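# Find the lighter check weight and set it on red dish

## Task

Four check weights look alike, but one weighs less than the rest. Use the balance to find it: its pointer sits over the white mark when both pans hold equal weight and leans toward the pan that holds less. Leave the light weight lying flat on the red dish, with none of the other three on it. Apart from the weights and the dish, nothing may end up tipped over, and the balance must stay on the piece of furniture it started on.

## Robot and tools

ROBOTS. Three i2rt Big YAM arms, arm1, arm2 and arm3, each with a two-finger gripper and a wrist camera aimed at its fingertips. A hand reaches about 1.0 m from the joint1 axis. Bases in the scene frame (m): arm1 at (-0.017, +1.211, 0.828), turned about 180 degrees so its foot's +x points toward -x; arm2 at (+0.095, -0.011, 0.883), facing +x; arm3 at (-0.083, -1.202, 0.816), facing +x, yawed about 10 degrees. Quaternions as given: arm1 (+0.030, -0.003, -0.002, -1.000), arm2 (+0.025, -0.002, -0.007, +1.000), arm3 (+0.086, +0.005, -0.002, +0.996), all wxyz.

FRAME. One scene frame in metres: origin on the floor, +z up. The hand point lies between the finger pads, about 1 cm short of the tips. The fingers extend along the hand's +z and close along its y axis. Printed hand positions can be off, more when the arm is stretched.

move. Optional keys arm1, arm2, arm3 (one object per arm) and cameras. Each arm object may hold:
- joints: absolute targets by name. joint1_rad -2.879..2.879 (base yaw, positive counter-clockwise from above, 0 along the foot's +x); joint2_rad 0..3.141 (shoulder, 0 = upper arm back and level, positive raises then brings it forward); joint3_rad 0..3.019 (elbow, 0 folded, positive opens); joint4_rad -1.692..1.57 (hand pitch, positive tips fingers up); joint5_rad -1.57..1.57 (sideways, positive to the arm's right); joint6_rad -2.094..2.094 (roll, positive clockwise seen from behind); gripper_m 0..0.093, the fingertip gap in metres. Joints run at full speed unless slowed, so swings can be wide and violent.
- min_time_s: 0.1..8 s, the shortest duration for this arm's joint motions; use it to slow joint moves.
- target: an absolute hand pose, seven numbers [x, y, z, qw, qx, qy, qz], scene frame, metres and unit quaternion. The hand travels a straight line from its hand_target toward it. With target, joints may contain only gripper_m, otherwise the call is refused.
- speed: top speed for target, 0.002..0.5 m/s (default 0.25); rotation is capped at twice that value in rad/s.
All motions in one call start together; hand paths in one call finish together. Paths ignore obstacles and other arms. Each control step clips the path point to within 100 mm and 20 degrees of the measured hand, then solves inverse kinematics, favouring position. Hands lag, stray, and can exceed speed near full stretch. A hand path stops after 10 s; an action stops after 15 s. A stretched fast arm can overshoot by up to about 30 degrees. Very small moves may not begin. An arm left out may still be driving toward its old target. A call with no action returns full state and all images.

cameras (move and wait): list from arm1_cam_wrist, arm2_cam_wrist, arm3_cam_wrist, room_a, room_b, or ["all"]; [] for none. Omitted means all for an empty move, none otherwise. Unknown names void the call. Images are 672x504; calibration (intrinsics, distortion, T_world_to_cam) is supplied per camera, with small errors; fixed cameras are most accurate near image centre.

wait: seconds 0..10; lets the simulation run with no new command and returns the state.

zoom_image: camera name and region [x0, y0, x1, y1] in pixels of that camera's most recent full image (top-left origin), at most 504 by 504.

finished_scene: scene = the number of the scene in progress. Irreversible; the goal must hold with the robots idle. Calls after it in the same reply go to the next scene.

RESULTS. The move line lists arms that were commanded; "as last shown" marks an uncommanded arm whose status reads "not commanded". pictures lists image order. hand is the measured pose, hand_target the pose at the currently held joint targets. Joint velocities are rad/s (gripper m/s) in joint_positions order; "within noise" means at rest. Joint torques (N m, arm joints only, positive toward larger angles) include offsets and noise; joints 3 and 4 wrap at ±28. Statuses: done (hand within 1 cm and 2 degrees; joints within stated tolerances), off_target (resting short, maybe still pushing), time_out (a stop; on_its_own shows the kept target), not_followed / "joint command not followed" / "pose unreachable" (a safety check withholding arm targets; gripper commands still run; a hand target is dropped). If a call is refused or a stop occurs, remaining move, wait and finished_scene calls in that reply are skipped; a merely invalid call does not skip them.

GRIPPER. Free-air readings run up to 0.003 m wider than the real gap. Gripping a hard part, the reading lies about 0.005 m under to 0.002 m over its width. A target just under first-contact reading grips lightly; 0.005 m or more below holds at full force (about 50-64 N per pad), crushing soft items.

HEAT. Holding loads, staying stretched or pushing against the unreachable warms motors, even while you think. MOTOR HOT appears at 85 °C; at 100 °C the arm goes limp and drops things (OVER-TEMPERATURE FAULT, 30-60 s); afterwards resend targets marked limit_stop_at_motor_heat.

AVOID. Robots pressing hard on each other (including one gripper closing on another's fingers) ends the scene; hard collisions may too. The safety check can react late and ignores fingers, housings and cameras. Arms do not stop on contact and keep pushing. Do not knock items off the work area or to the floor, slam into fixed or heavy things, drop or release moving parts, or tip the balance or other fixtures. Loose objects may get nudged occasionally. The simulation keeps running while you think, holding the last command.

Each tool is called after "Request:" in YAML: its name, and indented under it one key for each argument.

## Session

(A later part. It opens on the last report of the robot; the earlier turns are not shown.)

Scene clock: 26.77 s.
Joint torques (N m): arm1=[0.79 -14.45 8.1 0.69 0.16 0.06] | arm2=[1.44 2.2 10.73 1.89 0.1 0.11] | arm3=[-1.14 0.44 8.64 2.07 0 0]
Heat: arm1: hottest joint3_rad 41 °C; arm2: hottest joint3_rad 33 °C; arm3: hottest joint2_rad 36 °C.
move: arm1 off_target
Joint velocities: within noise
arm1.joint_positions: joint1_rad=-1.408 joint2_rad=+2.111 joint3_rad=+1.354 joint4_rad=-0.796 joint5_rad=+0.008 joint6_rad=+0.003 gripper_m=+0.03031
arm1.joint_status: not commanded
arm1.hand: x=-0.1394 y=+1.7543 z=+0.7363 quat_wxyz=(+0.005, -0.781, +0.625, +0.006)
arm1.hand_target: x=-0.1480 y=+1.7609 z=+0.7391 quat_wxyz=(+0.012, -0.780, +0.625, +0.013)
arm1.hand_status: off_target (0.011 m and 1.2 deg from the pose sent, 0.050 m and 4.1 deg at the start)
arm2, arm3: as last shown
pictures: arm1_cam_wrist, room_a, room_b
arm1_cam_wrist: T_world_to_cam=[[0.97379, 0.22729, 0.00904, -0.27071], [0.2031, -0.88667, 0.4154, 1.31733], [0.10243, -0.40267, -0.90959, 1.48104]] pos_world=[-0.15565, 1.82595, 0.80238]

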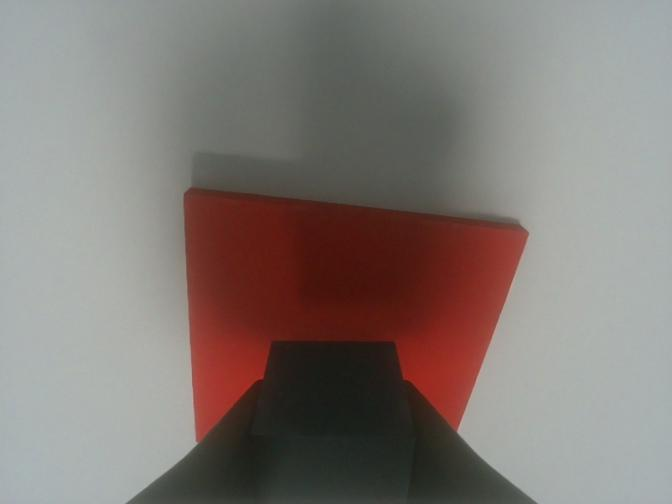

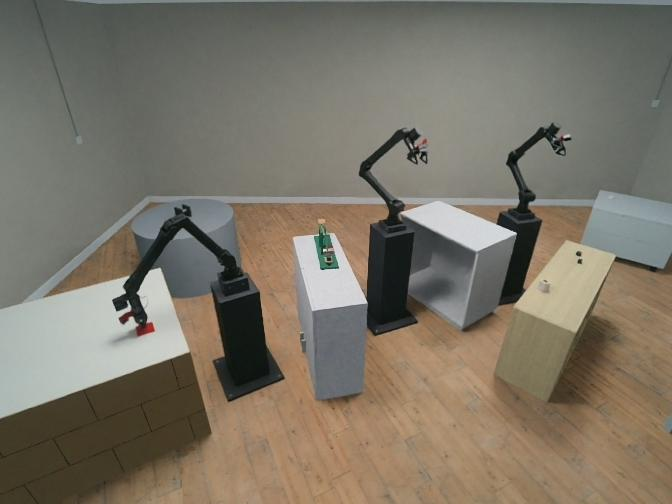

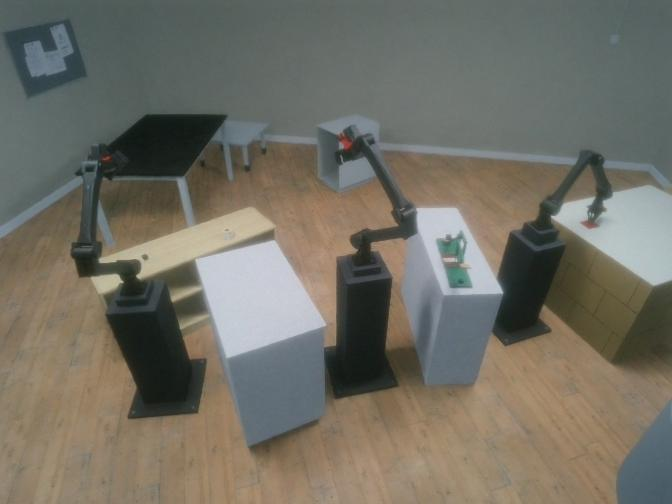

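Request:
move:
  arm1: {"target":[-0.146,1.755,0.721,0.012,0.78,-0.625,0.013],"speed":0.06}

Request:
move:
  arm1: {"target":[-0.146,1.755,0.712,0.012,0.78,-0.625,0.013],"speed":0.04}
  cameras: ["arm1_cam_wrist","room_b","room_a"]

Request:
zoom_image:
  camera: "room_b"
  region: [560, 170, 640, 250]

Request:
zoom_image:
  camera: "room_a"
  region: [110, 290, 180, 360]

Scene clock: 28.40 s.
Joint torques (N m): arm1=[0.97 -13.1 9.94 -0.14 0.04 0] | arm2=[1.49 2.08 10.77 1.94 0.08 0.1] | arm3=[-1.14 0.5 8.65 2.06 0.01 0]
Heat: arm1: hottest joint3_rad 41 °C; arm2: hottest joint3_rad 34 °C; arm3: hottest joint2_rad 36 °C.
move: arm1 off_target
Joint velocities: within noise
arm1.joint_positions: joint1_rad=-1.408 joint2_rad=+2.149 joint3_rad=+1.365 joint4_rad=-0.831 joint5_rad=+0.007 joint6_rad=+0.003 gripper_m=+0.03031
arm1.joint_status: not commanded
arm1.hand: x=-0.1370 y=+1.7428 z=+0.7195 quat_wxyz=(-0.015, -0.781, +0.625, -0.018)
arm1.hand_target: x=-0.1459 y=+1.7546 z=+0.7212 quat_wxyz=(-0.012, -0.780, +0.625, -0.013)
arm1.hand_status: off_target (0.015 m and 0.7 deg from the pose sent, 0.017 m and 2.9 deg at the start)
arm2, arm3: as last shown
pictures: none

Scene clock: 29.37 s.
Joint torques (N m): arm1=[0.26 -11.99 9.8 0.58 0 0] | arm2=[1.2 2.26 10.78 1.95 0.09 0.12] | arm3=[-1.2 0.56 8.65 2.06 0 0.01]
Heat: arm1: hottest joint3_rad 41 °C; arm2: hottest joint3_rad 34 °C; arm3: hottest joint2_rad 36 °C.
move: arm1 off_target
Joint velocities: within noise
arm1.joint_positions: joint1_rad=-1.408 joint2_rad=+2.150 joint3_rad=+1.365 joint4_rad=-0.831 joint5_rad=+0.007 joint6_rad=+0.003 gripper_m=+0.03031
arm1.joint_status: not commanded
arm1.hand: x=-0.1370 y=+1.7428 z=+0.7190 quat_wxyz=(-0.015, -0.781, +0.625, -0.018)
arm1.hand_target: x=-0.1459 y=+1.7545 z=+0.7124 quat_wxyz=(-0.012, -0.780, +0.625, -0.013)
arm1.hand_status: off_target (0.017 m and 0.7 deg from the pose sent, 0.017 m and 0.7 deg at the start)
arm2, arm3: as last shown
pictures: arm1_cam_wrist, room_a, room_b
arm1_cam_wrist: T_world_to_cam=[[0.97365, 0.22792, 0.00793, -0.27051], [0.19737, -0.85954, 0.47141, 1.22553], [0.11426, -0.45743, -0.88188, 1.53747]] pos_world=[-0.15417, 1.81833, 0.78027]

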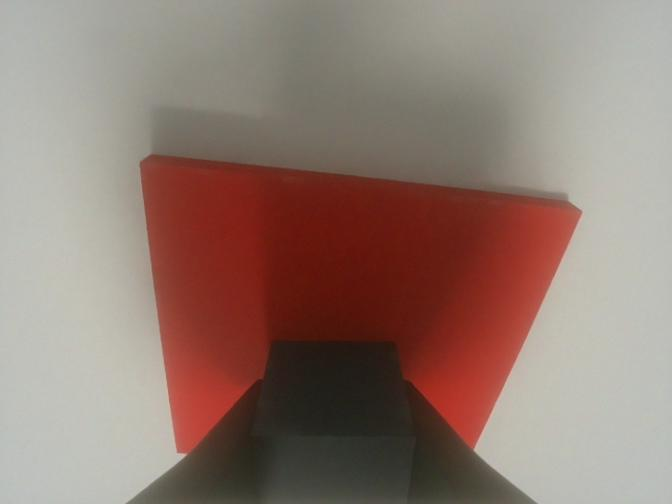

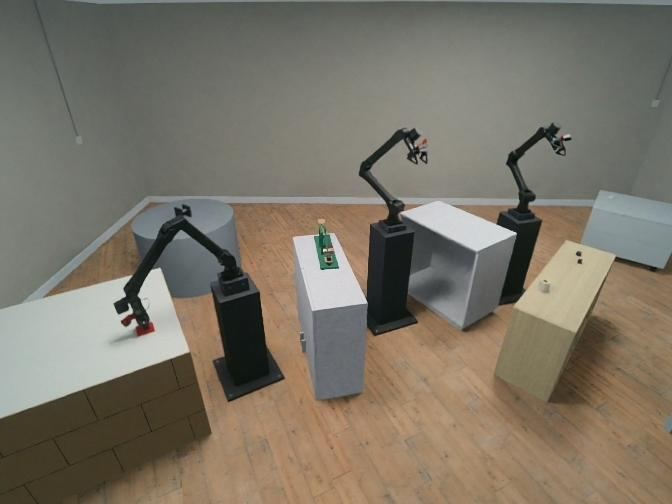

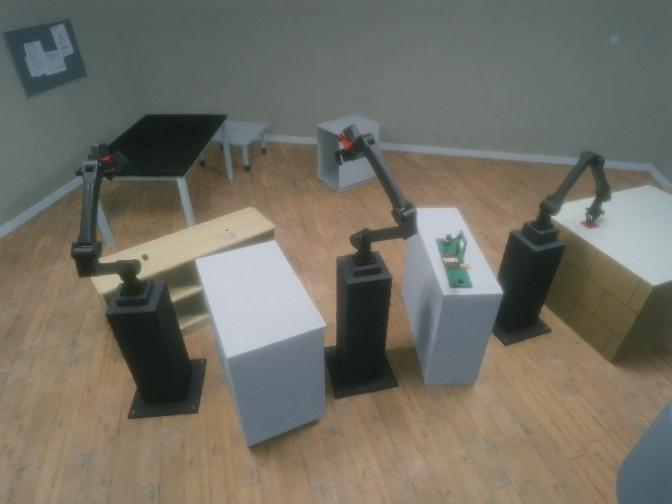

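Scaled by 6.300 from the camera's image (finer frame: 960x720).

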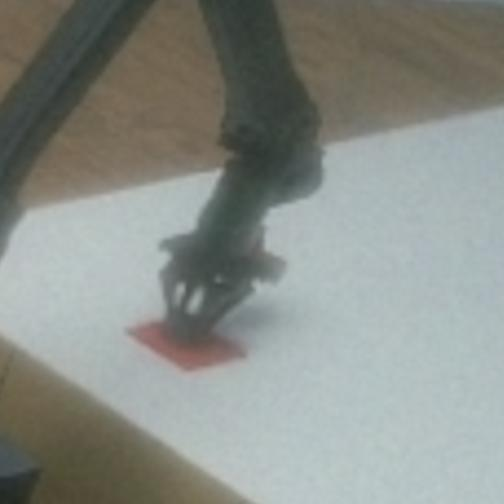

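Scaled by 7.200 from the camera's image (finer frame: 960x720).

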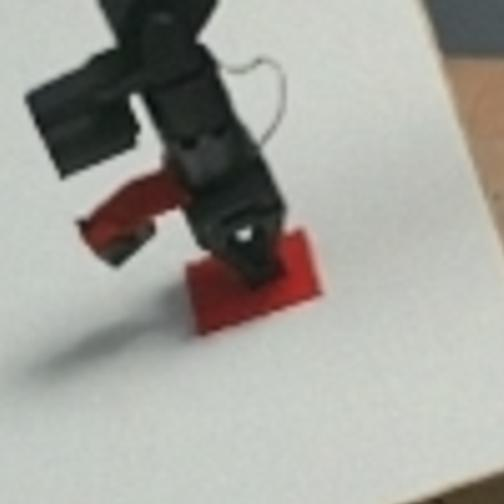

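Request:
move:
  arm1: {"joints":{"gripper_m":0.06}}

Request:
move:
  arm1: {"target":[-0.146,1.755,0.86,0.012,0.78,-0.625,0.013],"speed":0.2}
  cameras: ["arm1_cam_wrist","room_a"]

Request:
zoom_image:
  camera: "arm1_cam_wrist"
  region: [150, 100, 550, 500]

Request:
zoom_image:
  camera: "room_a"
  region: [110, 290, 180, 360]

Scene clock: 30.23 s.
Joint torques (N m): arm1=[0.38 -13.68 9.22 0.38 0.01 -0.01] | arm2=[1.55 2.32 10.84 1.92 0.08 0.1] | arm3=[-1.32 0.44 8.64 2.04 0.01 0]
Heat: arm1: hottest joint3_rad 41 °C; arm2: hottest joint3_rad 34 °C; arm3: hottest joint2_rad 36 °C.
move: arm1 done
Joint velocities: within noise
arm1.joint_positions: joint1_rad=-1.408 joint2_rad=+2.164 joint3_rad=+1.371 joint4_rad=-0.830 joint5_rad=+0.006 joint6_rad=+0.004 gripper_m=+0.05987
arm1.joint_status: all done
arm1.hand: x=-0.1371 y=+1.7422 z=+0.7130 quat_wxyz=(-0.018, -0.780, +0.625, -0.022)
arm1.hand_target: x=-0.1459 y=+1.7544 z=+0.7123 quat_wxyz=(-0.012, -0.780, +0.625, -0.013)
arm1.hand_status: not commanded
arm2, arm3: as last shown
pictures: none

Scene clock: 31.77 s.
Joint torques (N m): arm1=[0.56 -15.09 11.55 -0.06 0.01 0] | arm2=[1.44 2.14 10.76 1.83 0.08 0.11] | arm3=[-1.14 0.38 8.64 2.04 0.01 0]
Heat: arm1: hottest joint3_rad 41 °C; arm2: hottest joint3_rad 34 °C; arm3: hottest joint2_rad 36 °C.
move: arm1 off_target
Joint velocities: within noise
arm1.joint_positions: joint1_rad=-1.408 joint2_rad=+1.969 joint3_rad=+1.436 joint4_rad=-1.119 joint5_rad=+0.006 joint6_rad=+0.004 gripper_m=+0.05993
arm1.joint_status: not commanded
arm1.hand: x=-0.1352 y=+1.7385 z=+0.8387 quat_wxyz=(-0.027, -0.780, +0.624, -0.032)
arm1.hand_target: x=-0.1458 y=+1.7541 z=+0.8604 quat_wxyz=(-0.012, -0.780, +0.625, -0.013)
arm1.hand_status: off_target (0.029 m and 2.8 deg from the pose sent, 0.148 m and 1.2 deg at the start)
arm2, arm3: as last shown
arm1_cam_wrist: T_world_to_cam=[[0.97372, 0.22763, 0.00708, -0.27099], [0.1933, -0.84252, 0.50279, 1.10863], [0.12041, -0.48821, -0.86438, 1.68052]] pos_world=[-0.15278, 1.81617, 0.89711]

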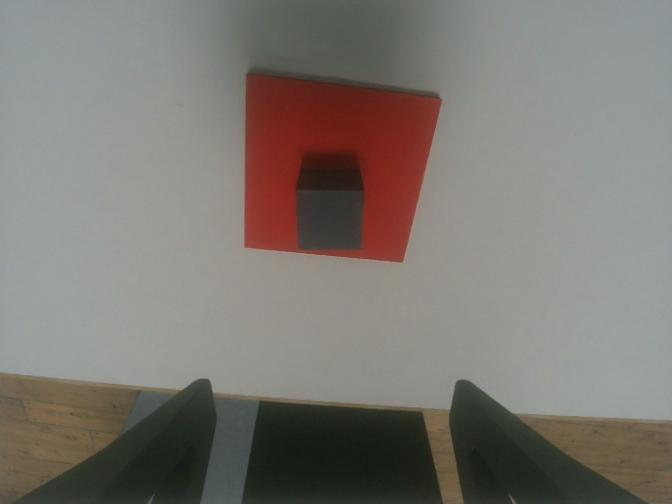

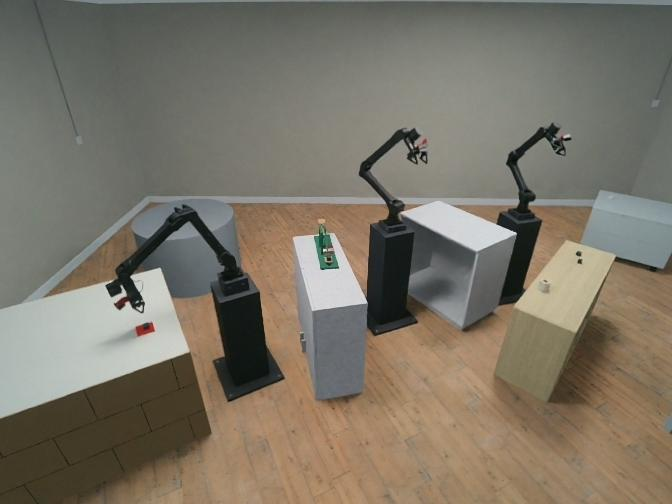

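Scaled by 1.260 from the camera's image (finer frame: 960x720).

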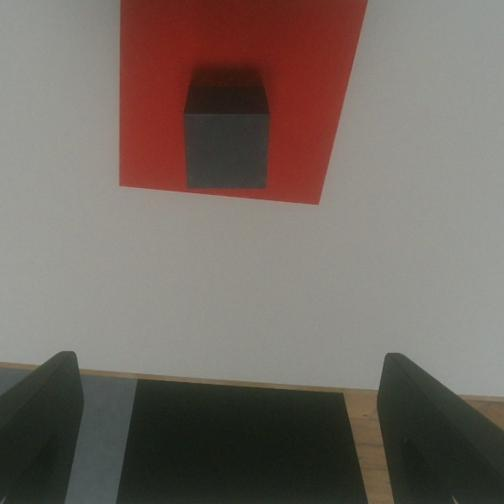

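Scaled by 7.200 from the camera's image (finer frame: 960x720).

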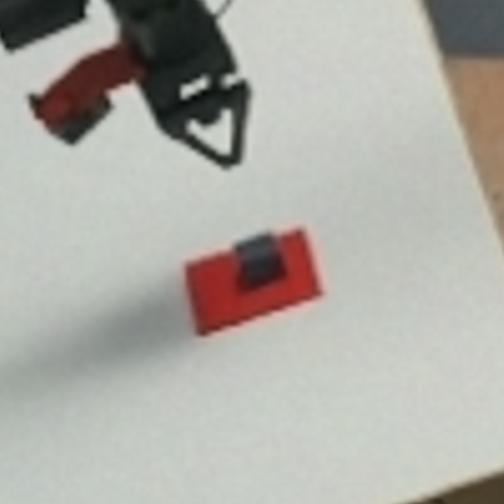

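Request:
finished_scene:
  scene: 1

The scene is finished: the task was done.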